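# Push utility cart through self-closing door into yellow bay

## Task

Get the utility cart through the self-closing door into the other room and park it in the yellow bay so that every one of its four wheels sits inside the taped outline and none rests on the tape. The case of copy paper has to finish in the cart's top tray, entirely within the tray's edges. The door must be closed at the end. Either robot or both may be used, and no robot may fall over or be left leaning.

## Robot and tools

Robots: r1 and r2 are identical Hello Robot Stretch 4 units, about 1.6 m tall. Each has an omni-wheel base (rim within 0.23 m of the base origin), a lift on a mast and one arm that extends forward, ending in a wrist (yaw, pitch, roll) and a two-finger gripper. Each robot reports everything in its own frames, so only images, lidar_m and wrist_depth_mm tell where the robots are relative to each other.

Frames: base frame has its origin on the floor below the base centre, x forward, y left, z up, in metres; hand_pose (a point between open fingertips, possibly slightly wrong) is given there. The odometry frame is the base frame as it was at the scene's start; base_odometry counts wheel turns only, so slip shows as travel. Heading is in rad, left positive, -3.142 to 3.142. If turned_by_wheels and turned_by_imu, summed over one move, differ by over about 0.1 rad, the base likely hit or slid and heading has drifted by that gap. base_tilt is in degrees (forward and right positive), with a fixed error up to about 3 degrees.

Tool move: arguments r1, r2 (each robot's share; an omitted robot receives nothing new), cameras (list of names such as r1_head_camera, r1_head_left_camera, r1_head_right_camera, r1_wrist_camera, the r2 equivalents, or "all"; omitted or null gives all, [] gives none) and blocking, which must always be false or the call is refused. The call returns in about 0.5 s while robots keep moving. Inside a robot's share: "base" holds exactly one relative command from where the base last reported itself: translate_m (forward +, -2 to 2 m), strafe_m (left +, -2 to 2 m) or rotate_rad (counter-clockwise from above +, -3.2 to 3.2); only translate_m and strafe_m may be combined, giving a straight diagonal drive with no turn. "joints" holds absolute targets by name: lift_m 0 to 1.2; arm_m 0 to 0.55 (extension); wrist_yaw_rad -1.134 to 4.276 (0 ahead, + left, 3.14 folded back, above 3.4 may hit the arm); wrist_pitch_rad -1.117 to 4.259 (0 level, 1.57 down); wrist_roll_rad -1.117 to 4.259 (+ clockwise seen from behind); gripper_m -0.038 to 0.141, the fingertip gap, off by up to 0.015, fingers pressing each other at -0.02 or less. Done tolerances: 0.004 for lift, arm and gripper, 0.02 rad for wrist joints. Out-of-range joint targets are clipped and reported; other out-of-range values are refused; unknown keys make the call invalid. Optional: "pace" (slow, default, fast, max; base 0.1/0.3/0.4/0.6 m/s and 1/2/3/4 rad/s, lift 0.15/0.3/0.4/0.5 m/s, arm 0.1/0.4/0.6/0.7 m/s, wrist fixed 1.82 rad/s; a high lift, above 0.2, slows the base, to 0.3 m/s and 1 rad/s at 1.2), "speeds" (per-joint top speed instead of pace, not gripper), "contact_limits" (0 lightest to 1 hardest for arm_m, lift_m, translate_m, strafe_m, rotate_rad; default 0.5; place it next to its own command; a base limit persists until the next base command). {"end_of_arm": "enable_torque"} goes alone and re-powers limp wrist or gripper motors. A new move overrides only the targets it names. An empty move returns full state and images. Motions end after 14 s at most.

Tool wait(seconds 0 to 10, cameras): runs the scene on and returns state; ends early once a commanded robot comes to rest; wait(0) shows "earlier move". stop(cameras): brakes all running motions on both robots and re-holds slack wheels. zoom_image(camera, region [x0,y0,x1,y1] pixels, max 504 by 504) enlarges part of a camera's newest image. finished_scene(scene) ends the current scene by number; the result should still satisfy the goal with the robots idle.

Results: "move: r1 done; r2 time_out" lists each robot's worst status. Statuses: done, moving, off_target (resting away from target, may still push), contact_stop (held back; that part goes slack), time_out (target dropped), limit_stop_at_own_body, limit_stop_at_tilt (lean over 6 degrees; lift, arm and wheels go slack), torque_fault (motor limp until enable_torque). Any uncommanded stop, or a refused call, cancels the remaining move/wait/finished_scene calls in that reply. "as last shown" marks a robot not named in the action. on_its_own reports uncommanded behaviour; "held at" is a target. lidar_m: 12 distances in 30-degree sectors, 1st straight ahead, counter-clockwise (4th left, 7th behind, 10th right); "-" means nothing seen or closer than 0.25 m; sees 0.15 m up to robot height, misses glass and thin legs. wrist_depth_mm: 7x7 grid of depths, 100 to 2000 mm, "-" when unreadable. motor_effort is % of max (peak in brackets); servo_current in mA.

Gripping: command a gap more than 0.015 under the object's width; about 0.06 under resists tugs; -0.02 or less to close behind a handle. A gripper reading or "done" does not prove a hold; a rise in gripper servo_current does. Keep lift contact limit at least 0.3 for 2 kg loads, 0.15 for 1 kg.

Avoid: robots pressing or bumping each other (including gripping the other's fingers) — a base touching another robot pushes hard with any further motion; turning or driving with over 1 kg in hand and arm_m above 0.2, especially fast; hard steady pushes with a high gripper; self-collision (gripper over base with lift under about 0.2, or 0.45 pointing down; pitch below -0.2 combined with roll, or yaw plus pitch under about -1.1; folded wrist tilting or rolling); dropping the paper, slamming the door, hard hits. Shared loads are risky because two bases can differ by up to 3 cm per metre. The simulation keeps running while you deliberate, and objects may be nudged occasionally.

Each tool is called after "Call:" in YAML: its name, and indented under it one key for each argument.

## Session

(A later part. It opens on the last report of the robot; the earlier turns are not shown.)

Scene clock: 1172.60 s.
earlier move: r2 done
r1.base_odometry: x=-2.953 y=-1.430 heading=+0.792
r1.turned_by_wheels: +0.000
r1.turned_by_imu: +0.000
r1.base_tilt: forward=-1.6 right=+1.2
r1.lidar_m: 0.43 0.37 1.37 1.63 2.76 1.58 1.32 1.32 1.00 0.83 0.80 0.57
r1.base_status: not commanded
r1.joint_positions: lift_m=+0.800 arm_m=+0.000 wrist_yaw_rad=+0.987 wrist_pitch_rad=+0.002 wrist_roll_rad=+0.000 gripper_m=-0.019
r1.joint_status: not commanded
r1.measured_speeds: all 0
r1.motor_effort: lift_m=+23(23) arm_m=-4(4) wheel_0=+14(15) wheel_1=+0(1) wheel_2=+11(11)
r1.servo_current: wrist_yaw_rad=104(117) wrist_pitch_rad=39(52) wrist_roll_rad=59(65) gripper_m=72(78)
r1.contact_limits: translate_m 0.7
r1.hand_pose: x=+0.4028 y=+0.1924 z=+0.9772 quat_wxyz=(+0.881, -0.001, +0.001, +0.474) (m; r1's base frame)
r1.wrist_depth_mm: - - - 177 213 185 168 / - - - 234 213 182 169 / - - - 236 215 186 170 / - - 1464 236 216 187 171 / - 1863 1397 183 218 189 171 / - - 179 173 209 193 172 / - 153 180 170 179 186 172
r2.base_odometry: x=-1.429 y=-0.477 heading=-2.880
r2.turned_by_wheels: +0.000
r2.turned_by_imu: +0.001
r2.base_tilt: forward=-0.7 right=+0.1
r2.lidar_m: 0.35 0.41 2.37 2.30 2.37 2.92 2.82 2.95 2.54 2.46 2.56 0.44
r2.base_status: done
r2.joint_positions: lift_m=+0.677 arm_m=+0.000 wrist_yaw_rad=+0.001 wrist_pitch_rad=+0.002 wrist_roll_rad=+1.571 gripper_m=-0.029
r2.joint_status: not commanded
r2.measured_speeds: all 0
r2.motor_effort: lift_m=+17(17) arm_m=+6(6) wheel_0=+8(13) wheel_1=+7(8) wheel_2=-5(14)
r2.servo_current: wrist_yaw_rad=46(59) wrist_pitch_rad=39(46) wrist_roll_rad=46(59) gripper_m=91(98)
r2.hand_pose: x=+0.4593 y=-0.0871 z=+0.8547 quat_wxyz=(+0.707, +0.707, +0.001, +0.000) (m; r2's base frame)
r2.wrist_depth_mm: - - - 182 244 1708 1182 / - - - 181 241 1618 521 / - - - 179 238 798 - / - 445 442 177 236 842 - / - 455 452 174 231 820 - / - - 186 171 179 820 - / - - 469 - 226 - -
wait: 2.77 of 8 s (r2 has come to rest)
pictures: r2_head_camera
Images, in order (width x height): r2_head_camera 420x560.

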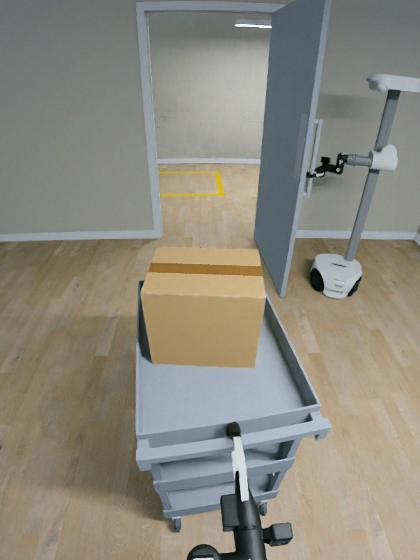

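Call:
move:
  blocking: false
  r2: {"base":{"translate_m":0.2,"strafe_m":0.06},"pace":"slow"}
  cameras: []

Call:
wait:
  seconds: 8
  cameras: ["r2_head_camera"]

Scene clock: 1177.17 s.
move: r2 moving
r1: as last shown
r1.lidar_m: 0.45 0.35 1.33 1.68 2.75 1.55 1.32 1.32 1.02 0.84 0.84 0.55
r1.motor_effort: lift_m=+23(23) arm_m=-4(4) wheel_0=+14(14) wheel_1=+1(1) wheel_2=+11(11)
r1.servo_current: wrist_yaw_rad=104(111) wrist_pitch_rad=33(46) wrist_roll_rad=65(65) gripper_m=72(78)
r1.contact_limits: translate_m 0.7
r1.wrist_depth_mm: - - - 177 213 185 168 / - - - 235 213 182 169 / - - - 235 216 186 169 / - - 1430 237 216 187 171 / - 1863 1366 183 218 188 171 / - - 179 173 210 192 172 / - 152 179 171 178 185 172
r2.base_odometry: x=-1.440 y=-0.484 heading=-2.880
r2.turned_by_wheels: +0.000
r2.turned_by_imu: +0.001
r2.base_tilt: forward=-0.7 right=+0.1
r2.lidar_m: 0.35 0.39 2.36 2.29 2.38 2.94 2.84 2.97 2.55 2.46 2.59 0.43
r2.base_status: translate_m moving; strafe_m moving
r2.joint_positions: lift_m=+0.677 arm_m=+0.000 wrist_yaw_rad=+0.001 wrist_pitch_rad=+0.002 wrist_roll_rad=+1.571 gripper_m=-0.029
r2.joint_status: not commanded
r2.measured_speeds: translate_m=+0.048 strafe_m=+0.014 rotate_rad=-0.001 lift_m=+0.000 arm_m=+0.000 wrist_yaw_rad=+0.000 wrist_pitch_rad=+0.000 wrist_roll_rad=+0.000
r2.motor_effort: lift_m=+17(17) arm_m=+6(6) wheel_0=+7(10) wheel_1=+8(10) wheel_2=-10(12)
r2.servo_current: wrist_yaw_rad=59(59) wrist_pitch_rad=46(46) wrist_roll_rad=52(59) gripper_m=91(91)
r2.hand_pose: x=+0.4593 y=-0.0871 z=+0.8547 quat_wxyz=(+0.707, +0.707, +0.001, +0.000) (m; r2's base frame)
r2.wrist_depth_mm: - - - 186 246 1708 1160 / - - - 182 243 1708 559 / - - - 180 239 798 - / - 445 439 177 237 831 - / - 452 452 174 232 820 - / - - 186 172 179 798 - / - - 462 - - - -
pictures: none
No camera images: "cameras" was empty.

Scene clock: 1180.00 s.
earlier move: r2 done
r1.base_odometry: x=-2.953 y=-1.430 heading=+0.792
r1.turned_by_wheels: +0.000
r1.turned_by_imu: +0.000
r1.base_tilt: forward=-1.6 right=+1.2
r1.lidar_m: 0.45 0.38 1.27 1.70 2.79 1.58 1.33 1.30 1.01 0.84 0.84 0.57
r1.base_status: not commanded
r1.joint_positions: lift_m=+0.800 arm_m=+0.000 wrist_yaw_rad=+0.987 wrist_pitch_rad=+0.002 wrist_roll_rad=+0.000 gripper_m=-0.019
r1.joint_status: not commanded
r1.measured_speeds: all 0
r1.motor_effort: lift_m=+23(23) arm_m=-3(4) wheel_0=+14(15) wheel_1=+0(1) wheel_2=+11(11)
r1.servo_current: wrist_yaw_rad=91(117) wrist_pitch_rad=33(52) wrist_roll_rad=46(72) gripper_m=65(85)
r1.contact_limits: translate_m 0.7
r1.hand_pose: x=+0.4028 y=+0.1924 z=+0.9772 quat_wxyz=(+0.881, -0.001, +0.001, +0.474) (m; r1's base frame)
r1.wrist_depth_mm: - - - 177 212 184 168 / - - - 233 214 182 169 / - - - 236 216 186 170 / - - 1308 236 217 187 170 / - - 1308 183 218 189 171 / - - 180 173 210 193 172 / - 153 180 170 178 186 172
r2.base_odometry: x=-1.606 y=-0.587 heading=-2.881
r2.turned_by_wheels: -0.001
r2.turned_by_imu: -0.001
r2.base_tilt: forward=-0.7 right=+0.1
r2.lidar_m: 0.37 0.35 2.31 2.23 2.34 3.15 3.05 3.18 2.64 2.51 2.63 0.44
r2.base_status: done
r2.joint_positions: lift_m=+0.677 arm_m=+0.000 wrist_yaw_rad=-0.005 wrist_pitch_rad=+0.002 wrist_roll_rad=+1.571 gripper_m=-0.029
r2.joint_status: not commanded
r2.measured_speeds: all 0
r2.motor_effort: lift_m=+17(17) arm_m=+6(6) wheel_0=+1(10) wheel_1=+4(10) wheel_2=-10(13)
r2.servo_current: wrist_yaw_rad=46(65) wrist_pitch_rad=39(46) wrist_roll_rad=39(59) gripper_m=91(98)
r2.hand_pose: x=+0.4587 y=-0.0889 z=+0.8547 quat_wxyz=(+0.707, +0.707, -0.001, -0.003) (m; r2's base frame)
r2.wrist_depth_mm: - - - 200 265 1499 1138 / - - - 194 256 1576 1205 / - - - 189 248 1756 - / - - 445 183 241 842 - / - 452 449 178 235 820 - / - 455 186 172 179 809 - / - - 455 - 223 - -
wait: 2.83 of 8 s (r2 has come to rest)
pictures: r2_head_camera
Images, in order (width x height): r2_head_camera 420x560.

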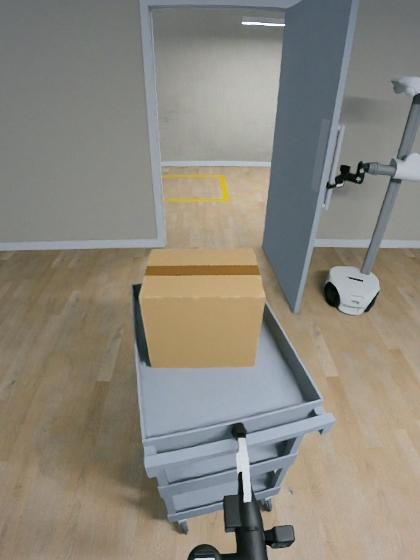

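Call:
move:
  blocking: false
  r2: {"base":{"strafe_m":0.1},"pace":"slow"}
  cameras: []

Call:
wait:
  seconds: 4
  cameras: ["r2_head_camera"]

Call:
move:
  blocking: false
  r2: {"base":{"translate_m":0.2},"pace":"slow"}
  cameras: []

Call:
wait:
  seconds: 8
  cameras: ["r2_head_camera"]

Scene clock: 1186.17 s.
move: r2 moving
r1: as last shown
r1.lidar_m: 0.45 0.37 1.28 1.69 2.82 1.56 1.33 1.30 0.97 0.84 0.83 0.56
r1.motor_effort: lift_m=+23(23) arm_m=-4(4) wheel_0=+14(14) wheel_1=+0(1) wheel_2=+11(11)
r1.servo_current: wrist_yaw_rad=104(111) wrist_pitch_rad=46(46) wrist_roll_rad=65(72) gripper_m=72(72)
r1.contact_limits: translate_m 0.7
r1.wrist_depth_mm: - - - 177 213 185 168 / - - - 234 215 182 168 / - - - 235 216 186 169 / - - 1336 236 216 188 171 / - - 1255 183 219 188 171 / - - 181 173 209 193 172 / - 153 180 170 179 185 172
r2.base_odometry: x=-1.603 y=-0.601 heading=-2.881
r2.turned_by_wheels: +0.000
r2.turned_by_imu: +0.000
r2.base_tilt: forward=-0.7 right=+0.1
r2.lidar_m: 0.36 0.37 2.30 2.21 2.31 3.14 3.03 3.16 2.62 2.53 2.67 0.46
r2.base_status: strafe_m moving
r2.joint_positions: lift_m=+0.677 arm_m=+0.000 wrist_yaw_rad=-0.007 wrist_pitch_rad=+0.002 wrist_roll_rad=+1.571 gripper_m=-0.029
r2.joint_status: not commanded
r2.measured_speeds: translate_m=+0.000 strafe_m=+0.058 rotate_rad=+0.001 lift_m=+0.000 arm_m=+0.000 wrist_yaw_rad=-0.003 wrist_pitch_rad=+0.000 wrist_roll_rad=+0.000
r2.motor_effort: lift_m=+17(17) arm_m=+5(6) wheel_0=-14(14) wheel_1=+7(8) wheel_2=-1(8)
r2.servo_current: wrist_yaw_rad=59(59) wrist_pitch_rad=39(46) wrist_roll_rad=46(52) gripper_m=91(98)
r2.hand_pose: x=+0.4586 y=-0.0893 z=+0.8547 quat_wxyz=(+0.707, +0.707, -0.002, -0.003) (m; r2's base frame)
r2.wrist_depth_mm: - - - 200 266 1499 1118 / - - - 194 255 1576 512 / - - - 189 248 1756 - / - - 445 183 241 788 - / - 449 449 178 235 820 - / - - 187 172 179 798 - / - - 455 - 222 - -
pictures: none
No camera images: "cameras" was empty.

Scene clock: 1187.80 s.
earlier move: r2 done
r1.base_odometry: x=-2.953 y=-1.430 heading=+0.792
r1.turned_by_wheels: +0.000
r1.turned_by_imu: +0.000
r1.base_tilt: forward=-1.6 right=+1.2
r1.lidar_m: 0.45 0.35 1.28 2.15 2.74 1.57 1.32 1.32 1.00 0.85 0.85 0.55
r1.base_status: not commanded
r1.joint_positions: lift_m=+0.800 arm_m=+0.000 wrist_yaw_rad=+0.987 wrist_pitch_rad=+0.002 wrist_roll_rad=+0.000 gripper_m=-0.019
r1.joint_status: not commanded
r1.measured_speeds: all 0
r1.motor_effort: lift_m=+23(23) arm_m=-3(4) wheel_0=+14(14) wheel_1=+1(1) wheel_2=+11(11)
r1.servo_current: wrist_yaw_rad=91(111) wrist_pitch_rad=39(46) wrist_roll_rad=59(72) gripper_m=72(78)
r1.contact_limits: translate_m 0.7
r1.hand_pose: x=+0.4028 y=+0.1924 z=+0.9772 quat_wxyz=(+0.881, -0.001, +0.001, +0.474) (m; r1's base frame)
r1.wrist_depth_mm: - - - 177 213 185 168 / - - - 235 215 182 168 / - - - 235 216 187 169 / - - 1397 236 217 188 170 / - - 1308 183 218 189 171 / - - 181 173 208 193 172 / - 153 180 170 178 186 172
r2.base_odometry: x=-1.581 y=-0.683 heading=-2.881
r2.turned_by_wheels: +0.000
r2.turned_by_imu: +0.000
r2.base_tilt: forward=-0.7 right=+0.1
r2.lidar_m: 0.37 0.41 2.20 2.13 2.23 3.12 3.05 3.18 2.72 2.61 2.76 0.43
r2.base_status: done
r2.joint_positions: lift_m=+0.677 arm_m=+0.000 wrist_yaw_rad=-0.006 wrist_pitch_rad=+0.002 wrist_roll_rad=+1.571 gripper_m=-0.029
r2.joint_status: not commanded
r2.measured_speeds: all 0
r2.motor_effort: lift_m=+17(17) arm_m=+5(6) wheel_0=-6(16) wheel_1=+3(9) wheel_2=+0(8)
r2.servo_current: wrist_yaw_rad=46(78) wrist_pitch_rad=39(46) wrist_roll_rad=65(65) gripper_m=85(98)
r2.hand_pose: x=+0.4587 y=-0.0890 z=+0.8547 quat_wxyz=(+0.707, +0.707, -0.001, -0.003) (m; r2's base frame)
r2.wrist_depth_mm: - - 1576 177 236 1499 1182 / - - - 176 236 1618 - / - - 654 175 235 788 - / - 452 442 175 233 820 - / - - 455 174 233 831 - / - - 186 172 170 831 - / - - 484 - - - -
wait: 1.63 of 4 s (r2 has come to rest)
pictures: r2_head_camera
Images, in order (width x height): r2_head_camera 420x560.

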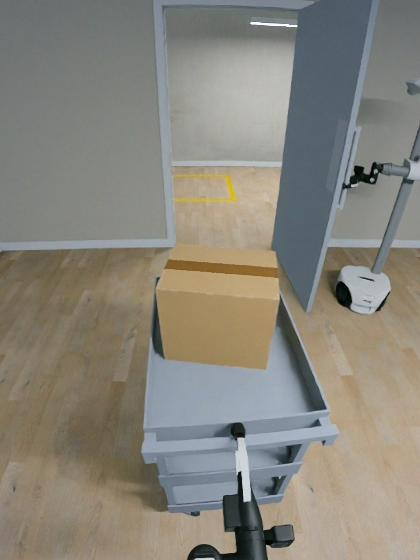

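Scene clock: 1188.30 s.
move: r2 moving
r1: as last shown
r1.lidar_m: 0.45 0.36 1.28 2.11 2.76 1.57 1.32 1.31 1.01 0.85 0.83 0.56
r1.motor_effort: lift_m=+23(23) arm_m=-4(4) wheel_0=+13(14) wheel_1=+0(1) wheel_2=+11(11)
r1.servo_current: wrist_yaw_rad=98(104) wrist_pitch_rad=39(46) wrist_roll_rad=46(59) gripper_m=72(78)
r1.contact_limits: translate_m 0.7
r1.wrist_depth_mm: - - - 177 213 184 168 / - - - 234 214 182 168 / - - - 236 216 186 170 / - - 1430 237 216 187 170 / - - 1308 183 219 188 172 / - - 180 173 210 193 172 / - 153 176 170 178 186 172
r2.base_odometry: x=-1.593 y=-0.686 heading=-2.881
r2.turned_by_wheels: +0.000
r2.turned_by_imu: +0.000
r2.base_tilt: forward=-0.7 right=+0.1
r2.lidar_m: 0.36 0.40 2.21 2.13 2.26 3.10 3.06 3.18 2.70 2.61 2.77 0.43
r2.base_status: translate_m moving
r2.joint_positions: lift_m=+0.677 arm_m=+0.000 wrist_yaw_rad=-0.006 wrist_pitch_rad=+0.002 wrist_roll_rad=+1.571 gripper_m=-0.029
r2.joint_status: not commanded
r2.measured_speeds: translate_m=+0.049 strafe_m=+0.000 rotate_rad=+0.000 lift_m=+0.000 arm_m=+0.000 wrist_yaw_rad=+0.000 wrist_pitch_rad=+0.000 wrist_roll_rad=+0.000
r2.motor_effort: lift_m=+16(17) arm_m=+5(5) wheel_0=+10(10) wheel_1=+7(7) wheel_2=-15(16)
r2.servo_current: wrist_yaw_rad=52(59) wrist_pitch_rad=39(46) wrist_roll_rad=46(59) gripper_m=91(91)
r2.hand_pose: x=+0.4587 y=-0.0890 z=+0.8547 quat_wxyz=(+0.707, +0.707, -0.001, -0.003) (m; r2's base frame)
r2.wrist_depth_mm: - - - 178 238 1499 1182 / - - - 236 236 1708 530 / - - - 175 235 778 - / - 449 442 175 233 820 - / - 459 459 173 232 820 - / - - 185 172 171 820 - / - - 477 - 229 - -
pictures: none
No camera images: "cameras" was empty.

Scene clock: 1191.10 s.
earlier move: r2 done
r1.base_odometry: x=-2.953 y=-1.430 heading=+0.792
r1.turned_by_wheels: +0.000
r1.turned_by_imu: +0.000
r1.base_tilt: forward=-1.6 right=+1.2
r1.lidar_m: 0.45 0.35 1.26 4.94 2.75 1.55 1.31 1.32 1.00 0.85 0.86 0.55
r1.base_status: not commanded
r1.joint_positions: lift_m=+0.800 arm_m=+0.000 wrist_yaw_rad=+0.987 wrist_pitch_rad=+0.002 wrist_roll_rad=+0.000 gripper_m=-0.019
r1.joint_status: not commanded
r1.measured_speeds: all 0
r1.motor_effort: lift_m=+23(23) arm_m=-4(4) wheel_0=+14(14) wheel_1=+0(1) wheel_2=+11(11)
r1.servo_current: wrist_yaw_rad=98(117) wrist_pitch_rad=46(46) wrist_roll_rad=52(65) gripper_m=72(78)
r1.contact_limits: translate_m 0.7
r1.hand_pose: x=+0.4028 y=+0.1924 z=+0.9772 quat_wxyz=(+0.881, -0.001, +0.001, +0.474) (m; r1's base frame)
r1.wrist_depth_mm: - - - 177 213 185 168 / - - - 234 215 182 169 / - - - 236 216 187 170 / - - - 237 216 188 170 / - - 1430 183 218 188 171 / - - 182 173 209 193 172 / - 153 1366 170 179 186 172
r2.base_odometry: x=-1.774 y=-0.735 heading=-2.880
r2.turned_by_wheels: +0.001
r2.turned_by_imu: +0.002
r2.base_tilt: forward=-0.7 right=+0.0
r2.lidar_m: 0.36 0.37 2.22 2.12 2.25 3.13 3.26 3.35 2.68 2.60 2.73 0.45
r2.base_status: done
r2.joint_positions: lift_m=+0.677 arm_m=+0.000 wrist_yaw_rad=+0.003 wrist_pitch_rad=+0.002 wrist_roll_rad=+1.571 gripper_m=-0.029
r2.joint_status: not commanded
r2.measured_speeds: all 0
r2.motor_effort: lift_m=+17(17) arm_m=+5(5) wheel_0=+9(13) wheel_1=+6(8) wheel_2=-4(17)
r2.servo_current: wrist_yaw_rad=39(65) wrist_pitch_rad=33(46) wrist_roll_rad=46(59) gripper_m=85(98)
r2.hand_pose: x=+0.4594 y=-0.0867 z=+0.8547 quat_wxyz=(+0.707, +0.707, +0.002, +0.000) (m; r2's base frame)
r2.wrist_depth_mm: - - - 190 253 1397 1160 / - - - 186 247 1708 530 / - - - 182 243 788 - / - 445 445 179 237 831 - / - 455 452 176 234 809 - / - - 189 173 171 809 - / - - 466 - - - -
wait: 2.80 of 8 s (r2 has come to rest)
pictures: r2_head_camera
Images, in order (width x height): r2_head_camera 420x560.

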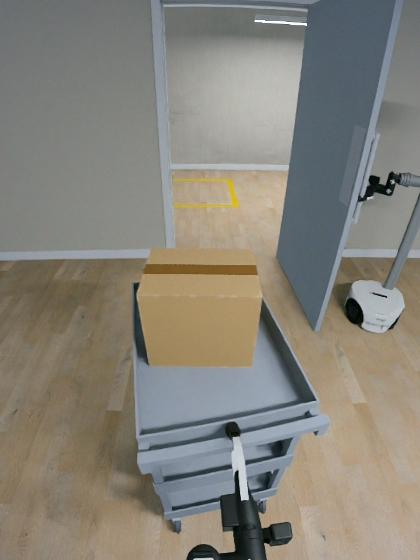

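Call:
move:
  blocking: false
  r2: {"base":{"strafe_m":0.13},"pace":"slow"}
  cameras: []

Call:
wait:
  seconds: 4
  cameras: []

Call:
move:
  blocking: false
  r2: {"base":{"translate_m":0.2,"strafe_m":-0.02},"pace":"slow"}
  cameras: []

Call:
wait:
  seconds: 8
  cameras: ["r2_head_camera"]

Scene clock: 1203.07 s.
move: r2 moving
r1: as last shown
r1.lidar_m: 0.46 0.38 1.24 4.92 2.77 1.58 1.33 1.32 1.02 0.85 0.86 0.54
r1.servo_current: wrist_yaw_rad=72(104) wrist_pitch_rad=33(46) wrist_roll_rad=46(52) gripper_m=72(78)
r1.contact_limits: translate_m 0.7
r1.wrist_depth_mm: - - - 177 213 185 168 / - - - 234 213 182 169 / - - - 234 216 186 170 / - - - 236 215 187 171 / - - 1430 183 217 189 171 / - - 181 173 209 193 172 / - 153 1397 170 178 186 172
r2.base_odometry: x=-1.770 y=-0.749 heading=-2.880
r2.turned_by_wheels: +0.000
r2.turned_by_imu: +0.000
r2.base_tilt: forward=-0.6 right=+0.1
r2.lidar_m: 0.36 0.38 2.18 2.11 2.24 3.07 3.26 3.39 2.67 2.60 2.76 0.42
r2.base_status: strafe_m moving
r2.joint_positions: lift_m=+0.677 arm_m=+0.000 wrist_yaw_rad=+0.002 wrist_pitch_rad=+0.002 wrist_roll_rad=+1.571 gripper_m=-0.029
r2.joint_status: not commanded
r2.measured_speeds: translate_m=+0.000 strafe_m=+0.056 rotate_rad=-0.002 lift_m=+0.000 arm_m=+0.000 wrist_yaw_rad=-0.015 wrist_pitch_rad=+0.000 wrist_roll_rad=+0.000
r2.motor_effort: lift_m=+17(17) arm_m=+5(5) wheel_0=-8(10) wheel_1=+7(9) wheel_2=-1(4)
r2.servo_current: wrist_yaw_rad=39(52) wrist_pitch_rad=46(46) wrist_roll_rad=46(52) gripper_m=85(98)
r2.hand_pose: x=+0.4594 y=-0.0868 z=+0.8547 quat_wxyz=(+0.707, +0.707, +0.002, +0.000) (m; r2's base frame)
r2.wrist_depth_mm: - - 1397 192 256 1397 1182 / - - - 247 250 1756 544 / - - - 185 244 831 - / - 449 445 180 238 842 - / - 455 452 177 236 820 - / - - 186 173 171 809 - / - - 466 - 226 - -
pictures: none
No camera images: "cameras" was empty.

Scene clock: 1205.03 s.
earlier move: r2 done
r1.base_odometry: x=-2.953 y=-1.430 heading=+0.792
r1.turned_by_wheels: +0.000
r1.turned_by_imu: +0.000
r1.base_tilt: forward=-1.6 right=+1.2
r1.lidar_m: 0.44 0.38 1.25 4.94 2.75 1.58 1.33 1.31 1.00 0.84 0.83 0.54
r1.base_status: not commanded
r1.joint_positions: lift_m=+0.800 arm_m=+0.000 wrist_yaw_rad=+0.987 wrist_pitch_rad=+0.002 wrist_roll_rad=+0.000 gripper_m=-0.019
r1.joint_status: not commanded
r1.measured_speeds: all 0
r1.on_its_own: wrist_yaw_rad is at rest, and its servo_current (111 mA) is outside its rest range (0 to 104 mA)
r1.motor_effort: lift_m=+23(23) arm_m=-4(4) wheel_0=+14(14) wheel_1=+0(1) wheel_2=+11(11)
r1.servo_current: wrist_yaw_rad=111(124) wrist_pitch_rad=39(52) wrist_roll_rad=46(65) gripper_m=65(78)
r1.contact_limits: translate_m 0.7
r1.hand_pose: x=+0.4028 y=+0.1924 z=+0.9772 quat_wxyz=(+0.881, -0.001, +0.001, +0.474) (m; r1's base frame)
r1.wrist_depth_mm: - - - 177 213 185 168 / - - - 234 215 181 169 / - - - 236 216 186 170 / - - - 236 216 187 171 / - - 1756 183 218 189 171 / - - 181 173 210 193 172 / - 153 1808 170 178 186 172
r2.base_odometry: x=-1.740 y=-0.860 heading=-2.881
r2.turned_by_wheels: +0.000
r2.turned_by_imu: -0.001
r2.base_tilt: forward=-0.7 right=+0.1
r2.lidar_m: 0.38 0.44 2.06 1.98 2.10 2.92 3.26 3.38 2.84 2.72 2.13 0.43
r2.base_status: done
r2.joint_positions: lift_m=+0.677 arm_m=+0.000 wrist_yaw_rad=-0.006 wrist_pitch_rad=+0.002 wrist_roll_rad=+1.571 gripper_m=-0.029
r2.joint_status: not commanded
r2.measured_speeds: all 0
r2.motor_effort: lift_m=+17(17) arm_m=+5(5) wheel_0=-8(18) wheel_1=+1(9) wheel_2=-1(4)
r2.servo_current: wrist_yaw_rad=52(65) wrist_pitch_rad=39(46) wrist_roll_rad=46(59) gripper_m=91(98)
r2.hand_pose: x=+0.4587 y=-0.0892 z=+0.8547 quat_wxyz=(+0.707, +0.707, -0.001, -0.003) (m; r2's base frame)
r2.wrist_depth_mm: - - - 171 229 1618 1255 / - - - 171 230 1618 - / - - 433 172 230 788 - / - 445 445 172 231 831 - / - - 466 173 231 820 - / - - 186 172 178 - - / - - 496 - - - -
wait: 1.97 of 4 s (r2 has come to rest)
pictures: none
No camera images: "cameras" was empty.

Scene clock: 1205.53 s.
move: r2 moving
r1.base_odometry: x=-2.953 y=-1.430 heading=+0.792
r1.turned_by_wheels: +0.000
r1.turned_by_imu: +0.000
r1.base_tilt: forward=-1.6 right=+1.2
r1.lidar_m: 0.46 0.35 1.26 4.92 2.74 1.59 1.32 1.30 0.98 0.84 0.85 0.56
r1.base_status: not commanded
r1.joint_positions: lift_m=+0.800 arm_m=+0.000 wrist_yaw_rad=+0.987 wrist_pitch_rad=+0.002 wrist_roll_rad=+0.000 gripper_m=-0.019
r1.joint_status: not commanded
r1.measured_speeds: all 0
r1.motor_effort: lift_m=+23(23) arm_m=-3(4) wheel_0=+14(14) wheel_1=+0(1) wheel_2=+11(11)
r1.servo_current: wrist_yaw_rad=91(111) wrist_pitch_rad=39(46) wrist_roll_rad=46(65) gripper_m=78(78)
r1.contact_limits: translate_m 0.7
r1.hand_pose: x=+0.4028 y=+0.1924 z=+0.9772 quat_wxyz=(+0.881, -0.001, +0.001, +0.474) (m; r1's base frame)
r1.wrist_depth_mm: - - - 177 213 185 168 / - - - 234 214 182 169 / - - - 236 215 186 169 / - - - 236 217 187 171 / - - 1708 183 219 188 172 / - - 181 173 209 192 172 / - 153 1499 170 178 185 172
r2.base_odometry: x=-1.752 y=-0.862 heading=-2.881
r2.turned_by_wheels: +0.000
r2.turned_by_imu: +0.000
r2.base_tilt: forward=-0.7 right=+0.1
r2.lidar_m: 0.38 0.39 2.04 1.99 2.12 2.93 3.26 3.40 2.84 2.75 2.10 0.42
r2.base_status: translate_m moving; strafe_m moving
r2.joint_positions: lift_m=+0.677 arm_m=+0.000 wrist_yaw_rad=-0.006 wrist_pitch_rad=+0.002 wrist_roll_rad=+1.571 gripper_m=-0.029
r2.joint_status: not commanded
r2.measured_speeds: translate_m=+0.049 strafe_m=-0.005 rotate_rad=+0.002 lift_m=+0.000 arm_m=+0.000 wrist_yaw_rad=+0.000 wrist_pitch_rad=+0.000 wrist_roll_rad=+0.000
r2.motor_effort: lift_m=+17(17) arm_m=+5(5) wheel_0=+9(9) wheel_1=+6(6) wheel_2=-15(16)
r2.servo_current: wrist_yaw_rad=52(59) wrist_pitch_rad=46(46) wrist_roll_rad=46(52) gripper_m=91(91)
r2.hand_pose: x=+0.4587 y=-0.0892 z=+0.8547 quat_wxyz=(+0.707, +0.707, -0.001, -0.003) (m; r2's base frame)
r2.wrist_depth_mm: - - - 171 229 1576 1229 / - - - 171 230 1618 - / - - 433 171 229 798 - / - 449 439 171 229 831 - / - - 459 171 230 831 - / - - 186 171 171 - - / - - 488 - - - -
pictures: none
No camera images: "cameras" was empty.

Scene clock: 1208.33 s.
earlier move: r2 done
r1.base_odometry: x=-2.953 y=-1.430 heading=+0.792
r1.turned_by_wheels: +0.000
r1.turned_by_imu: +0.000
r1.base_tilt: forward=-1.6 right=+1.2
r1.lidar_m: 0.45 0.38 1.32 4.94 2.75 1.55 1.32 1.32 1.01 0.85 0.84 0.58
r1.base_status: not commanded
r1.joint_positions: lift_m=+0.800 arm_m=+0.000 wrist_yaw_rad=+0.987 wrist_pitch_rad=+0.002 wrist_roll_rad=+0.000 gripper_m=-0.019
r1.joint_status: not commanded
r1.measured_speeds: all 0
r1.motor_effort: lift_m=+23(23) arm_m=-4(4) wheel_0=+14(14) wheel_1=+0(1) wheel_2=+11(11)
r1.servo_current: wrist_yaw_rad=91(124) wrist_pitch_rad=52(52) wrist_roll_rad=65(65) gripper_m=78(78)
r1.contact_limits: translate_m 0.7
r1.hand_pose: x=+0.4028 y=+0.1924 z=+0.9772 quat_wxyz=(+0.881, -0.001, +0.001, +0.474) (m; r1's base frame)
r1.wrist_depth_mm: - - - 177 213 185 168 / - - 1921 234 214 182 169 / - - - 236 215 186 169 / - - 1921 236 216 188 170 / - - - 183 218 189 172 / - - 181 173 210 193 172 / - 153 1708 170 178 186 172
r2.base_odometry: x=-1.938 y=-0.893 heading=-2.880
r2.turned_by_wheels: +0.001
r2.turned_by_imu: +0.002
r2.base_tilt: forward=-0.8 right=+0.0
r2.lidar_m: 0.36 0.39 2.07 2.00 2.11 2.93 3.47 3.57 2.84 2.73 1.86 0.44
r2.base_status: done
r2.joint_positions: lift_m=+0.677 arm_m=+0.000 wrist_yaw_rad=+0.003 wrist_pitch_rad=+0.002 wrist_roll_rad=+1.571 gripper_m=-0.029
r2.joint_status: not commanded
r2.measured_speeds: all 0
r2.motor_effort: lift_m=+17(17) arm_m=+5(5) wheel_0=+10(13) wheel_1=+5(8) wheel_2=-3(17)
r2.servo_current: wrist_yaw_rad=52(72) wrist_pitch_rad=39(46) wrist_roll_rad=59(65) gripper_m=91(98)
r2.hand_pose: x=+0.4595 y=-0.0865 z=+0.8547 quat_wxyz=(+0.707, +0.707, +0.002, +0.000) (m; r2's base frame)
r2.wrist_depth_mm: - - - 187 248 1618 1182 / - - - 183 245 1756 525 / - - - 180 240 788 - / - 449 442 178 236 831 - / - 455 455 176 234 809 - / - - 189 172 179 - - / - - 473 - 226 - -
wait: 2.80 of 8 s (r2 has come to rest)
pictures: r2_head_camera
Images, in order (width x height): r2_head_camera 420x560.

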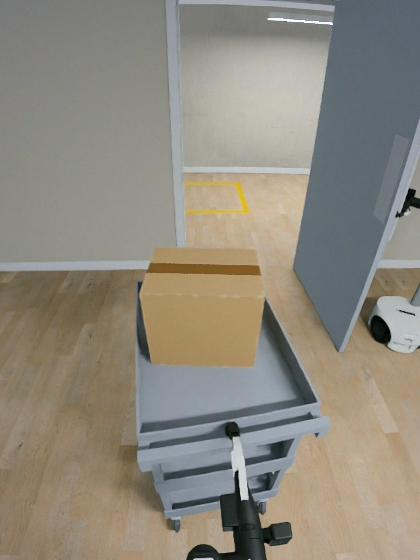

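Call:
move:
  blocking: false
  r2: {"joints":{"gripper_m":0.08}}
  cameras: []

Call:
wait:
  seconds: 2
  cameras: []

Call:
move:
  blocking: false
  r2: {"base":{"strafe_m":0.02},"pace":"slow"}
  cameras: []

Call:
wait:
  seconds: 2
  cameras: []

Call:
move:
  blocking: false
  r2: {"joints":{"gripper_m":-0.03}}
  cameras: []

Call:
wait:
  seconds: 2
  cameras: []

Call:
move:
  blocking: false
  r2: {"base":{"strafe_m":0.1},"pace":"slow"}
  cameras: []

Call:
wait:
  seconds: 4
  cameras: ["r2_head_camera"]

Scene clock: 1216.60 s.
move: r2 moving
r1: as last shown
r1.lidar_m: 0.44 0.37 1.32 4.94 2.75 1.58 1.32 1.31 1.01 0.85 0.84 0.57
r1.servo_current: wrist_yaw_rad=91(104) wrist_pitch_rad=33(52) wrist_roll_rad=52(52) gripper_m=72(78)
r1.contact_limits: translate_m 0.7
r1.wrist_depth_mm: - - - 177 213 185 168 / - - 1863 235 214 182 168 / - - - 236 216 186 170 / - - 1921 237 217 187 171 / - - - 182 219 189 171 / - - 180 173 209 193 172 / - 153 1708 171 179 186 172
r2.base_odometry: x=-1.938 y=-0.893 heading=-2.880
r2.turned_by_wheels: +0.000
r2.turned_by_imu: +0.000
r2.base_tilt: forward=-0.7 right=+0.1
r2.lidar_m: 0.38 0.42 2.09 2.01 2.11 2.94 3.48 3.57 2.85 2.72 1.88 0.46
r2.base_status: not commanded
r2.joint_positions: lift_m=+0.677 arm_m=+0.000 wrist_yaw_rad=+0.003 wrist_pitch_rad=+0.002 wrist_roll_rad=+1.571 gripper_m=-0.003
r2.joint_status: gripper_m moving
r2.measured_speeds: all 0
r2.motor_effort: lift_m=+17(17) arm_m=+5(5) wheel_0=+9(10) wheel_1=+5(6) wheel_2=-3(4)
r2.servo_current: wrist_yaw_rad=46(59) wrist_pitch_rad=33(46) wrist_roll_rad=46(52) gripper_m=104(104)
r2.hand_pose: x=+0.4595 y=-0.0865 z=+0.8547 quat_wxyz=(+0.707, +0.707, +0.002, +0.000) (m; r2's base frame)
r2.wrist_depth_mm: - - - 191 255 1576 1205 / - - - 248 249 1756 525 / - - - 185 245 788 - / - 452 445 183 241 788 - / - - 459 180 238 809 - / - - 188 177 180 798 - / - - 469 - 229 - -
pictures: none
No camera images: "cameras" was empty.

Scene clock: 1217.90 s.
earlier move: r2 done
r1.base_odometry: x=-2.953 y=-1.430 heading=+0.792
r1.turned_by_wheels: +0.000
r1.turned_by_imu: +0.000
r1.base_tilt: forward=-1.6 right=+1.2
r1.lidar_m: 0.45 0.37 1.31 4.93 2.79 1.54 1.32 1.31 1.02 0.84 0.84 0.56
r1.base_status: not commanded
r1.joint_positions: lift_m=+0.800 arm_m=+0.000 wrist_yaw_rad=+0.987 wrist_pitch_rad=+0.002 wrist_roll_rad=+0.000 gripper_m=-0.019
r1.joint_status: not commanded
r1.measured_speeds: all 0
r1.motor_effort: lift_m=+23(23) arm_m=-4(4) wheel_0=+13(14) wheel_1=+0(1) wheel_2=+11(11)
r1.servo_current: wrist_yaw_rad=91(117) wrist_pitch_rad=46(52) wrist_roll_rad=52(72) gripper_m=78(78)
r1.contact_limits: translate_m 0.7
r1.hand_pose: x=+0.4028 y=+0.1924 z=+0.9772 quat_wxyz=(+0.881, -0.001, +0.001, +0.474) (m; r1's base frame)
r1.wrist_depth_mm: - - - 177 214 185 168 / - - 1863 233 214 182 168 / - - - 236 216 185 169 / - - 1863 237 216 187 171 / - - - 183 219 189 172 / - - 181 173 209 193 172 / - 153 1661 170 178 187 172
r2.base_odometry: x=-1.938 y=-0.893 heading=-2.880
r2.turned_by_wheels: +0.000
r2.turned_by_imu: +0.000
r2.base_tilt: forward=-0.6 right=+0.1
r2.lidar_m: 0.39 0.40 2.09 1.99 2.10 2.97 3.49 3.57 2.82 2.71 1.88 0.45
r2.base_status: not commanded
r2.joint_positions: lift_m=+0.677 arm_m=+0.000 wrist_yaw_rad=+0.003 wrist_pitch_rad=+0.002 wrist_roll_rad=+1.571 gripper_m=+0.080
r2.joint_status: all done
r2.measured_speeds: all 0
r2.motor_effort: lift_m=+17(17) arm_m=+5(5) wheel_0=+8(10) wheel_1=+5(6) wheel_2=-3(4)
r2.servo_current: wrist_yaw_rad=39(72) wrist_pitch_rad=39(46) wrist_roll_rad=46(52) gripper_m=52(117)
r2.hand_pose: x=+0.4595 y=-0.0865 z=+0.8547 quat_wxyz=(+0.707, +0.707, +0.002, +0.000) (m; r2's base frame)
r2.wrist_depth_mm: - - - 201 262 1499 1182 / - - - 256 256 1756 521 / - - - 251 252 854 - / - 459 455 246 248 842 - / - - 462 186 243 - - / - - 194 183 183 820 - / - - 473 - - - -
wait: 1.30 of 2 s (r2 has come to rest)
pictures: none
No camera images: "cameras" was empty.

Scene clock: 1218.40 s.
move: r2 moving
r1: as last shown
r1.lidar_m: 0.45 0.38 1.32 4.92 2.77 1.57 1.33 1.30 1.00 0.83 0.84 0.53
r1.motor_effort: lift_m=+23(23) arm_m=-3(4) wheel_0=+14(14) wheel_1=+0(1) wheel_2=+11(11)
r1.servo_current: wrist_yaw_rad=91(117) wrist_pitch_rad=39(46) wrist_roll_rad=39(59) gripper_m=78(78)
r1.contact_limits: translate_m 0.7
r1.wrist_depth_mm: - - - 177 213 185 167 / - - 1921 235 214 182 168 / - - - 235 215 186 170 / - - 1921 236 217 187 171 / - - 1921 183 218 188 171 / - - 180 173 210 192 172 / - 153 1756 170 178 186 173
r2.base_odometry: x=-1.935 y=-0.906 heading=-2.880
r2.turned_by_wheels: +0.000
r2.turned_by_imu: +0.000
r2.base_tilt: forward=-0.7 right=+0.1
r2.lidar_m: 0.40 0.41 2.05 1.99 2.09 2.92 3.50 3.58 2.83 2.74 1.87 0.43
r2.base_status: strafe_m moving
r2.joint_positions: lift_m=+0.677 arm_m=+0.000 wrist_yaw_rad=-0.001 wrist_pitch_rad=+0.002 wrist_roll_rad=+1.571 gripper_m=+0.080
r2.joint_status: not commanded
r2.measured_speeds: translate_m=+0.001 strafe_m=+0.042 rotate_rad=-0.006 lift_m=+0.000 arm_m=+0.000 wrist_yaw_rad=-0.005 wrist_pitch_rad=+0.000 wrist_roll_rad=+0.000
r2.motor_effort: lift_m=+17(17) arm_m=+5(5) wheel_0=-7(9) wheel_1=+5(9) wheel_2=-1(2)
r2.servo_current: wrist_yaw_rad=46(59) wrist_pitch_rad=46(52) wrist_roll_rad=59(59) gripper_m=59(59)
r2.hand_pose: x=+0.4591 y=-0.0876 z=+0.8547 quat_wxyz=(+0.707, +0.707, +0.000, -0.001) (m; r2's base frame)
r2.wrist_depth_mm: - - - 207 271 1464 1160 / - - - 202 264 1708 512 / - - - 197 259 820 - / - 459 455 194 252 854 - / - 466 462 190 247 831 - / - - 196 184 187 - - / - 477 477 - - - -
pictures: none
No camera images: "cameras" was empty.

Scene clock: 1219.03 s.
earlier move: r2 done
r1.base_odometry: x=-2.953 y=-1.430 heading=+0.792
r1.turned_by_wheels: +0.000
r1.turned_by_imu: +0.000
r1.base_tilt: forward=-1.6 right=+1.2
r1.lidar_m: 0.44 0.36 1.30 4.94 2.78 1.58 1.33 1.32 1.01 0.85 0.83 0.56
r1.base_status: not commanded
r1.joint_positions: lift_m=+0.800 arm_m=+0.000 wrist_yaw_rad=+0.987 wrist_pitch_rad=+0.002 wrist_roll_rad=+0.000 gripper_m=-0.019
r1.joint_status: not commanded
r1.measured_speeds: all 0
r1.motor_effort: lift_m=+23(23) arm_m=-3(4) wheel_0=+13(14) wheel_1=+0(1) wheel_2=+11(11)
r1.servo_current: wrist_yaw_rad=78(117) wrist_pitch_rad=46(46) wrist_roll_rad=65(65) gripper_m=72(78)
r1.contact_limits: translate_m 0.7
r1.hand_pose: x=+0.4028 y=+0.1924 z=+0.9772 quat_wxyz=(+0.881, -0.001, +0.001, +0.474) (m; r1's base frame)
r1.wrist_depth_mm: - - - 178 212 184 168 / - - - 235 214 182 169 / - - - 236 215 187 169 / - - 1921 236 217 187 171 / - - 1863 183 219 189 171 / - - 181 173 209 192 172 / - 153 1661 170 178 186 172
r2.base_odometry: x=-1.933 y=-0.912 heading=-2.880
r2.turned_by_wheels: +0.000
r2.turned_by_imu: +0.000
r2.base_tilt: forward=-0.7 right=+0.1
r2.lidar_m: 0.38 0.39 2.06 1.97 2.10 2.89 3.48 3.53 2.84 2.74 1.90 0.46
r2.base_status: done
r2.joint_positions: lift_m=+0.677 arm_m=+0.000 wrist_yaw_rad=-0.001 wrist_pitch_rad=+0.002 wrist_roll_rad=+1.571 gripper_m=+0.080
r2.joint_status: not commanded
r2.measured_speeds: all 0
r2.motor_effort: lift_m=+17(17) arm_m=+5(5) wheel_0=-4(9) wheel_1=+5(9) wheel_2=+0(2)
r2.servo_current: wrist_yaw_rad=46(59) wrist_pitch_rad=39(52) wrist_roll_rad=39(59) gripper_m=52(59)
r2.hand_pose: x=+0.4591 y=-0.0878 z=+0.8547 quat_wxyz=(+0.707, +0.707, +0.000, -0.001) (m; r2's base frame)
r2.wrist_depth_mm: - - - 208 270 1499 1182 / - - - 203 265 1661 525 / - - - 197 259 820 - / - 462 459 195 254 854 - / - 469 466 190 246 842 - / - - 193 185 194 - - / - 477 473 - - - -
wait: 0.63 of 2 s (r2 has come to rest)
pictures: none
No camera images: "cameras" was empty.

Scene clock: 1219.53 s.
move: r2 moving
r1: as last shown
r1.lidar_m: 0.44 0.36 1.33 4.91 2.78 1.57 1.29 1.30 0.98 0.84 0.86 0.55
r1.motor_effort: lift_m=+23(23) arm_m=-4(4) wheel_0=+14(14) wheel_1=+0(1) wheel_2=+11(11)
r1.servo_current: wrist_yaw_rad=91(124) wrist_pitch_rad=52(52) wrist_roll_rad=78(78) gripper_m=72(78)
r1.contact_limits: translate_m 0.7
r1.wrist_depth_mm: - - - 178 213 185 168 / - - - 234 214 182 168 / - - - 236 216 187 169 / - - 1921 237 216 187 170 / - - 1921 183 219 188 171 / - - 182 173 210 192 172 / - 153 1756 170 178 186 172
r2.base_odometry: x=-1.933 y=-0.912 heading=-2.880
r2.turned_by_wheels: +0.000
r2.turned_by_imu: +0.000
r2.base_tilt: forward=-0.7 right=+0.1
r2.lidar_m: 0.39 0.41 2.05 1.96 2.10 2.91 3.48 3.58 2.83 2.75 1.87 0.43
r2.base_status: not commanded
r2.joint_positions: lift_m=+0.677 arm_m=+0.000 wrist_yaw_rad=-0.001 wrist_pitch_rad=+0.002 wrist_roll_rad=+1.571 gripper_m=+0.062
r2.joint_status: gripper_m moving
r2.measured_speeds: all 0
r2.motor_effort: lift_m=+17(17) arm_m=+5(5) wheel_0=-4(5) wheel_1=+5(5) wheel_2=+0(0)
r2.servo_current: wrist_yaw_rad=46(52) wrist_pitch_rad=39(39) wrist_roll_rad=46(52) gripper_m=130(169)
r2.hand_pose: x=+0.4591 y=-0.0878 z=+0.8547 quat_wxyz=(+0.707, +0.707, +0.000, -0.001) (m; r2's base frame)
r2.wrist_depth_mm: - - - 207 268 1430 1160 / - - - 202 265 1661 492 / - - - 198 259 768 - / - 455 459 194 254 - - / - 466 462 190 248 842 - / - 473 199 185 187 - - / - 477 469 - - - -
pictures: none
No camera images: "cameras" was empty.

Scene clock: 1220.83 s.
earlier move: r2 done
r1.base_odometry: x=-2.953 y=-1.430 heading=+0.792
r1.turned_by_wheels: +0.000
r1.turned_by_imu: +0.000
r1.base_tilt: forward=-1.6 right=+1.2
r1.lidar_m: 0.42 0.38 1.34 4.92 2.79 1.59 1.31 1.32 0.99 0.84 0.84 0.56
r1.base_status: not commanded
r1.joint_positions: lift_m=+0.800 arm_m=+0.000 wrist_yaw_rad=+0.987 wrist_pitch_rad=+0.002 wrist_roll_rad=+0.000 gripper_m=-0.019
r1.joint_status: not commanded
r1.measured_speeds: all 0
r1.motor_effort: lift_m=+23(23) arm_m=-4(4) wheel_0=+14(14) wheel_1=+0(1) wheel_2=+11(11)
r1.servo_current: wrist_yaw_rad=104(124) wrist_pitch_rad=46(52) wrist_roll_rad=39(78) gripper_m=78(85)
r1.contact_limits: translate_m 0.7
r1.hand_pose: x=+0.4028 y=+0.1924 z=+0.9772 quat_wxyz=(+0.881, -0.001, +0.001, +0.474) (m; r1's base frame)
r1.wrist_depth_mm: - - - 177 213 185 168 / - - - 234 214 182 169 / - - - 236 215 186 170 / - - 1863 236 216 187 171 / - - 1863 183 218 188 171 / - - 181 173 210 193 172 / - 153 1756 170 177 185 172
r2.base_odometry: x=-1.933 y=-0.912 heading=-2.880
r2.turned_by_wheels: +0.000
r2.turned_by_imu: +0.000
r2.base_tilt: forward=-0.7 right=+0.1
r2.lidar_m: 0.35 0.37 2.04 1.98 2.10 2.90 3.47 3.58 2.86 2.75 1.89 0.43
r2.base_status: not commanded
r2.joint_positions: lift_m=+0.677 arm_m=+0.000 wrist_yaw_rad=+0.000 wrist_pitch_rad=+0.002 wrist_roll_rad=+1.571 gripper_m=-0.029
r2.joint_status: all done
r2.measured_speeds: all 0
r2.motor_effort: lift_m=+17(17) arm_m=-1(5) wheel_0=-3(5) wheel_1=+5(5) wheel_2=+1(1)
r2.servo_current: wrist_yaw_rad=52(59) wrist_pitch_rad=46(46) wrist_roll_rad=46(59) gripper_m=117(273)
r2.hand_pose: x=+0.4593 y=-0.0874 z=+0.8547 quat_wxyz=(+0.707, +0.707, +0.001, -0.001) (m; r2's base frame)
r2.wrist_depth_mm: - - - 186 249 1537 1205 / - - - 184 246 1708 517 / - - - 181 241 820 - / - 445 449 178 236 842 - / - 455 452 175 233 - - / - 462 185 172 177 - - / - - 466 - 226 - -
wait: 1.30 of 2 s (r2 has come to rest)
pictures: none
No camera images: "cameras" was empty.

Scene clock: 1221.33 s.
move: r2 moving
r1: as last shown
r1.lidar_m: 0.44 0.37 1.32 4.94 2.76 1.56 1.30 1.31 0.99 0.85 0.83 0.58
r1.servo_current: wrist_yaw_rad=117(117) wrist_pitch_rad=39(52) wrist_roll_rad=52(78) gripper_m=72(78)
r1.contact_limits: translate_m 0.7
r1.wrist_depth_mm: - - - 178 212 185 168 / - - - 234 213 182 168 / - - - 236 215 187 169 / - - 1921 236 217 187 170 / - - - 183 219 189 171 / - - 182 173 209 192 172 / - 153 1708 170 178 186 172
r2.base_odometry: x=-1.930 y=-0.926 heading=-2.880
r2.turned_by_wheels: +0.000
r2.turned_by_imu: +0.000
r2.base_tilt: forward=-0.7 right=+0.1
r2.lidar_m: 0.37 0.41 2.06 1.97 2.07 2.88 3.49 3.56 2.87 2.77 1.89 0.44
r2.base_status: strafe_m moving
r2.joint_positions: lift_m=+0.677 arm_m=+0.000 wrist_yaw_rad=-0.003 wrist_pitch_rad=+0.002 wrist_roll_rad=+1.571 gripper_m=-0.029
r2.joint_status: not commanded
r2.measured_speeds: translate_m=+0.000 strafe_m=+0.056 rotate_rad=+0.001 lift_m=+0.000 arm_m=+0.000 wrist_yaw_rad=-0.031 wrist_pitch_rad=+0.000 wrist_roll_rad=+0.000
r2.motor_effort: lift_m=+16(17) arm_m=-3(4) wheel_0=-12(12) wheel_1=+7(8) wheel_2=-1(1)
r2.servo_current: wrist_yaw_rad=33(59) wrist_pitch_rad=39(46) wrist_roll_rad=46(52) gripper_m=111(117)
r2.hand_pose: x=+0.4590 y=-0.0883 z=+0.8547 quat_wxyz=(+0.707, +0.707, +0.000, -0.002) (m; r2's base frame)
r2.wrist_depth_mm: - - - 189 252 1537 1229 / - - - 185 247 1708 496 / - - - 181 243 820 - / - 449 449 179 236 831 - / - 455 449 176 233 - - / - 459 186 171 179 - - / - - 469 - 225 - -
pictures: none
No camera images: "cameras" was empty.

Scene clock: 1222.97 s.
earlier move: r2 done
r1.base_odometry: x=-2.953 y=-1.430 heading=+0.792
r1.turned_by_wheels: +0.000
r1.turned_by_imu: +0.000
r1.base_tilt: forward=-1.6 right=+1.2
r1.lidar_m: 0.45 0.37 1.35 4.93 2.80 1.56 1.31 1.30 1.01 0.85 0.84 0.56
r1.base_status: not commanded
r1.joint_positions: lift_m=+0.800 arm_m=+0.000 wrist_yaw_rad=+0.987 wrist_pitch_rad=+0.002 wrist_roll_rad=+0.000 gripper_m=-0.019
r1.joint_status: not commanded
r1.measured_speeds: all 0
r1.motor_effort: lift_m=+23(23) arm_m=-3(4) wheel_0=+14(15) wheel_1=+0(1) wheel_2=+11(11)
r1.servo_current: wrist_yaw_rad=98(124) wrist_pitch_rad=46(52) wrist_roll_rad=59(78) gripper_m=72(78)
r1.contact_limits: translate_m 0.7
r1.hand_pose: x=+0.4028 y=+0.1924 z=+0.9772 quat_wxyz=(+0.881, -0.001, +0.001, +0.474) (m; r1's base frame)
r1.wrist_depth_mm: - - - 177 213 185 168 / - - - 234 215 182 169 / - - - 235 216 187 170 / - - - 236 217 188 170 / - - - 183 220 188 171 / - - 181 173 209 193 172 / - 153 1863 170 178 186 172
r2.base_odometry: x=-1.908 y=-1.008 heading=-2.880
r2.turned_by_wheels: +0.000
r2.turned_by_imu: +0.000
r2.base_tilt: forward=-0.6 right=+0.1
r2.lidar_m: 0.41 0.44 1.96 1.89 1.99 2.71 3.48 3.61 2.96 2.83 1.93 0.42
r2.base_status: done
r2.joint_positions: lift_m=+0.677 arm_m=+0.000 wrist_yaw_rad=-0.006 wrist_pitch_rad=+0.002 wrist_roll_rad=+1.571 gripper_m=-0.029
r2.joint_status: not commanded
r2.measured_speeds: all 0
r2.motor_effort: lift_m=+16(17) arm_m=-3(4) wheel_0=-7(16) wheel_1=+2(8) wheel_2=+0(1)
r2.servo_current: wrist_yaw_rad=46(72) wrist_pitch_rad=46(46) wrist_roll_rad=52(59) gripper_m=98(117)
r2.hand_pose: x=+0.4587 y=-0.0892 z=+0.8547 quat_wxyz=(+0.707, +0.707, -0.001, -0.003) (m; r2's base frame)
r2.wrist_depth_mm: - - - 170 231 1708 1160 / - - - 230 230 1708 - / - 436 433 171 230 842 - / - 449 445 230 232 842 - / - 466 462 171 230 - - / - - 186 171 178 - - / - - 492 - 231 1618 512
wait: 1.63 of 4 s (r2 has come to rest)
pictures: r2_head_camera
Images, in order (width x height): r2_head_camera 420x560.

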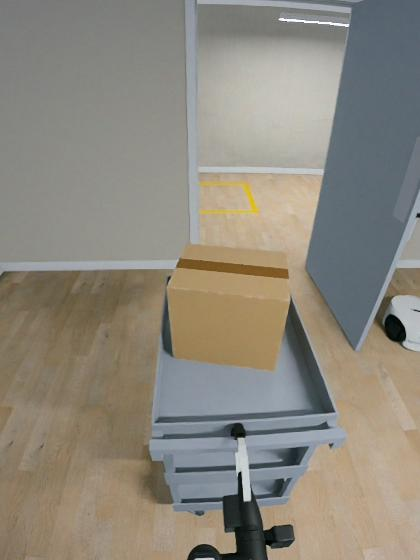

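Call:
move:
  blocking: false
  r2: {"base":{"translate_m":-0.4,"strafe_m":-0.25},"pace":"slow"}
  cameras: []

Call:
wait:
  seconds: 8
  cameras: []

Call:
move:
  blocking: false
  r2: {"base":{"translate_m":-0.5},"pace":"slow"}
  cameras: []

Call:
wait:
  seconds: 8
  cameras: ["r2_head_camera"]

Scene clock: 1240.00 s.
move: r2 moving
r1: as last shown
r1.lidar_m: 0.44 0.36 1.35 4.94 2.77 1.55 1.32 1.30 1.02 0.84 0.83 0.55
r1.motor_effort: lift_m=+23(23) arm_m=-3(4) wheel_0=+14(14) wheel_1=+1(1) wheel_2=+11(11)
r1.servo_current: wrist_yaw_rad=98(104) wrist_pitch_rad=39(46) wrist_roll_rad=33(52) gripper_m=72(78)
r1.contact_limits: translate_m 0.7
r1.wrist_depth_mm: - - - 177 214 185 168 / - - - 234 214 182 169 / - - - 236 216 187 170 / - - - 237 216 187 170 / - - - 183 218 189 171 / - - 182 174 210 193 172 / - 153 1808 171 178 186 172
r2.base_odometry: x=-1.898 y=-0.998 heading=-2.880
r2.turned_by_wheels: +0.001
r2.turned_by_imu: +0.001
r2.base_tilt: forward=-0.6 right=+0.1
r2.lidar_m: 0.39 0.43 1.99 1.91 1.99 2.73 3.48 3.54 2.97 2.84 1.95 0.43
r2.base_status: translate_m moving; strafe_m moving
r2.joint_positions: lift_m=+0.677 arm_m=+0.000 wrist_yaw_rad=+0.001 wrist_pitch_rad=+0.002 wrist_roll_rad=+1.571 gripper_m=-0.029
r2.joint_status: not commanded
r2.measured_speeds: translate_m=-0.046 strafe_m=-0.028 rotate_rad=+0.003 lift_m=+0.000 arm_m=+0.000 wrist_yaw_rad=+0.028 wrist_pitch_rad=+0.000 wrist_roll_rad=+0.000
r2.motor_effort: lift_m=+17(17) arm_m=-4(4) wheel_0=+0(6) wheel_1=-8(9) wheel_2=+16(16)
r2.servo_current: wrist_yaw_rad=33(59) wrist_pitch_rad=39(46) wrist_roll_rad=46(59) gripper_m=111(111)
r2.hand_pose: x=+0.4594 y=-0.0870 z=+0.8547 quat_wxyz=(+0.707, +0.707, +0.001, +0.000) (m; r2's base frame)
r2.wrist_depth_mm: - - - 166 225 1661 488 / - - - 167 227 750 - / - 436 430 169 228 820 - / - 452 445 229 229 842 - / - 469 462 170 230 831 - / - - 186 172 180 - - / - - - - 233 1576 492
pictures: none
No camera images: "cameras" was empty.

Scene clock: 1245.40 s.
earlier move: r2 done
r1.base_odometry: x=-2.953 y=-1.430 heading=+0.792
r1.turned_by_wheels: +0.000
r1.turned_by_imu: +0.000
r1.base_tilt: forward=-1.6 right=+1.2
r1.lidar_m: 0.45 0.37 1.59 2.09 2.77 1.56 1.32 1.32 1.00 0.84 0.85 0.54
r1.base_status: not commanded
r1.joint_positions: lift_m=+0.800 arm_m=+0.000 wrist_yaw_rad=+0.987 wrist_pitch_rad=+0.002 wrist_roll_rad=+0.000 gripper_m=-0.019
r1.joint_status: not commanded
r1.measured_speeds: all 0
r1.motor_effort: lift_m=+23(23) arm_m=-3(4) wheel_0=+14(14) wheel_1=+0(1) wheel_2=+11(11)
r1.servo_current: wrist_yaw_rad=98(124) wrist_pitch_rad=46(52) wrist_roll_rad=39(72) gripper_m=72(78)
r1.contact_limits: translate_m 0.7
r1.hand_pose: x=+0.4028 y=+0.1924 z=+0.9772 quat_wxyz=(+0.881, -0.001, +0.001, +0.474) (m; r1's base frame)
r1.wrist_depth_mm: - - - 177 213 185 168 / - - - 234 216 182 168 / - - - 235 216 186 170 / - - - 237 216 188 170 / - - 1808 183 218 188 171 / - - 179 173 209 193 172 / - 153 183 170 179 186 172
r2.base_odometry: x=-1.586 y=-0.663 heading=-2.880
r2.turned_by_wheels: +0.000
r2.turned_by_imu: +0.003
r2.base_tilt: forward=-0.7 right=+0.0
r2.lidar_m: 0.27 0.33 2.22 2.15 2.25 3.15 3.04 3.17 2.67 2.59 2.74 0.47
r2.base_status: done
r2.joint_positions: lift_m=+0.677 arm_m=+0.000 wrist_yaw_rad=+0.008 wrist_pitch_rad=+0.002 wrist_roll_rad=+1.571 gripper_m=-0.029
r2.joint_status: not commanded
r2.measured_speeds: all 0
r2.motor_effort: lift_m=+17(17) arm_m=-3(4) wheel_0=+6(14) wheel_1=-4(10) wheel_2=+8(18)
r2.servo_current: wrist_yaw_rad=65(72) wrist_pitch_rad=46(52) wrist_roll_rad=59(65) gripper_m=104(111)
r2.hand_pose: x=+0.4600 y=-0.0851 z=+0.8547 quat_wxyz=(+0.707, +0.707, +0.004, +0.002) (m; r2's base frame)
r2.wrist_depth_mm: - - 1537 319 - 1430 1138 / - - - 332 377 375 375 / - - - 300 379 1576 477 / - - - 208 287 1756 530 / - - - 190 250 1708 - / - 445 186 167 178 - - / - 424 410 - 208 - -
wait: 5.40 of 8 s (r2 has come to rest)
pictures: none
No camera images: "cameras" was empty.

Scene clock: 1245.90 s.
move: r2 moving
r1: as last shown
r1.lidar_m: 0.44 0.37 1.61 2.12 2.77 1.57 1.33 1.30 1.01 0.84 0.85 0.55
r1.servo_current: wrist_yaw_rad=98(111) wrist_pitch_rad=33(46) wrist_roll_rad=52(85) gripper_m=72(78)
r1.contact_limits: translate_m 0.7
r1.wrist_depth_mm: - - - 177 213 185 167 / - - - 235 215 181 168 / - - - 235 215 187 170 / - - - 236 216 186 170 / - - 1863 183 218 189 171 / - - 180 173 210 193 171 / - 152 179 170 178 186 172
r2.base_odometry: x=-1.574 y=-0.660 heading=-2.880
r2.turned_by_wheels: +0.000
r2.turned_by_imu: +0.000
r2.base_tilt: forward=-0.6 right=+0.0
r2.lidar_m: 0.29 0.29 2.20 2.14 2.24 3.12 3.02 3.14 2.67 2.58 2.71 0.46
r2.base_status: translate_m moving
r2.joint_positions: lift_m=+0.677 arm_m=+0.000 wrist_yaw_rad=+0.008 wrist_pitch_rad=+0.002 wrist_roll_rad=+1.571 gripper_m=-0.029
r2.joint_status: not commanded
r2.measured_speeds: translate_m=-0.050 strafe_m=+0.000 rotate_rad=-0.003 lift_m=+0.000 arm_m=+0.000 wrist_yaw_rad=+0.000 wrist_pitch_rad=+0.000 wrist_roll_rad=+0.000
r2.motor_effort: lift_m=+17(17) arm_m=-4(4) wheel_0=-3(8) wheel_1=-9(9) wheel_2=+14(16)
r2.servo_current: wrist_yaw_rad=72(72) wrist_pitch_rad=39(46) wrist_roll_rad=33(59) gripper_m=104(111)
r2.hand_pose: x=+0.4600 y=-0.0851 z=+0.8547 quat_wxyz=(+0.707, +0.707, +0.004, +0.002) (m; r2's base frame)
r2.wrist_depth_mm: - - 1537 325 - 1464 1138 / - - - 334 370 370 370 / - - - 298 332 1661 1182 / - - - 208 283 1708 530 / - - - 185 249 1708 - / - 445 186 167 179 - - / - 424 410 - 208 - -
pictures: none
No camera images: "cameras" was empty.

Scene clock: 1251.67 s.
earlier move: r2 done
r1.base_odometry: x=-2.953 y=-1.430 heading=+0.792
r1.turned_by_wheels: +0.000
r1.turned_by_imu: +0.000
r1.base_tilt: forward=-1.6 right=+1.2
r1.lidar_m: 0.45 0.37 1.91 2.02 2.77 1.54 1.32 1.30 1.03 0.85 0.86 0.57
r1.base_status: not commanded
r1.joint_positions: lift_m=+0.800 arm_m=+0.000 wrist_yaw_rad=+0.987 wrist_pitch_rad=+0.002 wrist_roll_rad=+0.000 gripper_m=-0.019
r1.joint_status: not commanded
r1.measured_speeds: all 0
r1.on_its_own: wrist_yaw_rad is at rest, and its servo_current (111 mA) is outside its rest range (0 to 104 mA)
r1.motor_effort: lift_m=+23(23) arm_m=-4(4) wheel_0=+14(15) wheel_1=+0(1) wheel_2=+11(11)
r1.servo_current: wrist_yaw_rad=111(130) wrist_pitch_rad=46(52) wrist_roll_rad=46(85) gripper_m=72(85)
r1.contact_limits: translate_m 0.7
r1.hand_pose: x=+0.4028 y=+0.1924 z=+0.9772 quat_wxyz=(+0.881, -0.001, +0.001, +0.474) (m; r1's base frame)
r1.wrist_depth_mm: - - - 177 213 185 168 / - - - 235 214 182 169 / - - - 236 216 187 170 / - - 1863 236 216 187 170 / - - - 184 219 189 170 / - - 181 174 210 193 172 / - 153 176 170 179 186 172
r2.base_odometry: x=-1.104 y=-0.534 heading=-2.880
r2.turned_by_wheels: -0.001
r2.turned_by_imu: -0.001
r2.base_tilt: forward=-0.7 right=+0.1
r2.lidar_m: 0.25 0.32 2.24 2.14 2.23 2.60 2.53 2.66 2.68 2.59 2.73 0.47
r2.base_status: done
r2.joint_positions: lift_m=+0.677 arm_m=+0.000 wrist_yaw_rad=-0.001 wrist_pitch_rad=+0.002 wrist_roll_rad=+1.571 gripper_m=-0.029
r2.joint_status: not commanded
r2.measured_speeds: all 0
r2.motor_effort: lift_m=+17(17) arm_m=-4(4) wheel_0=-8(13) wheel_1=-5(9) wheel_2=+5(16)
r2.servo_current: wrist_yaw_rad=46(72) wrist_pitch_rad=39(52) wrist_roll_rad=46(65) gripper_m=98(117)
r2.hand_pose: x=+0.4592 y=-0.0876 z=+0.8547 quat_wxyz=(+0.707, +0.707, +0.001, -0.001) (m; r2's base frame)
r2.wrist_depth_mm: - - - - - 1618 1160 / - - - 338 375 375 375 / - - - 300 334 1661 1205 / - - - 207 283 1708 530 / - - - 184 247 1708 - / - 442 187 166 179 - - / - 418 407 - 207 - -
wait: 5.77 of 8 s (r2 has come to rest)
pictures: r2_head_camera
Images, in order (width x height): r2_head_camera 420x560.

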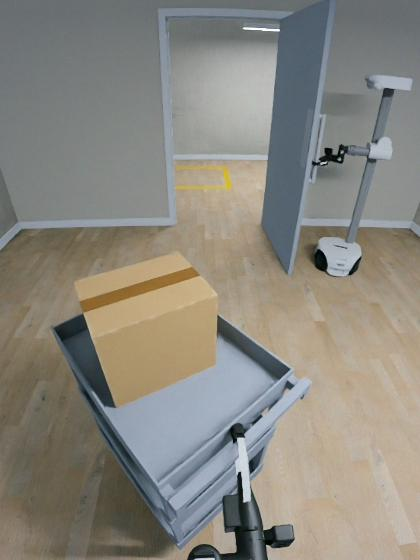

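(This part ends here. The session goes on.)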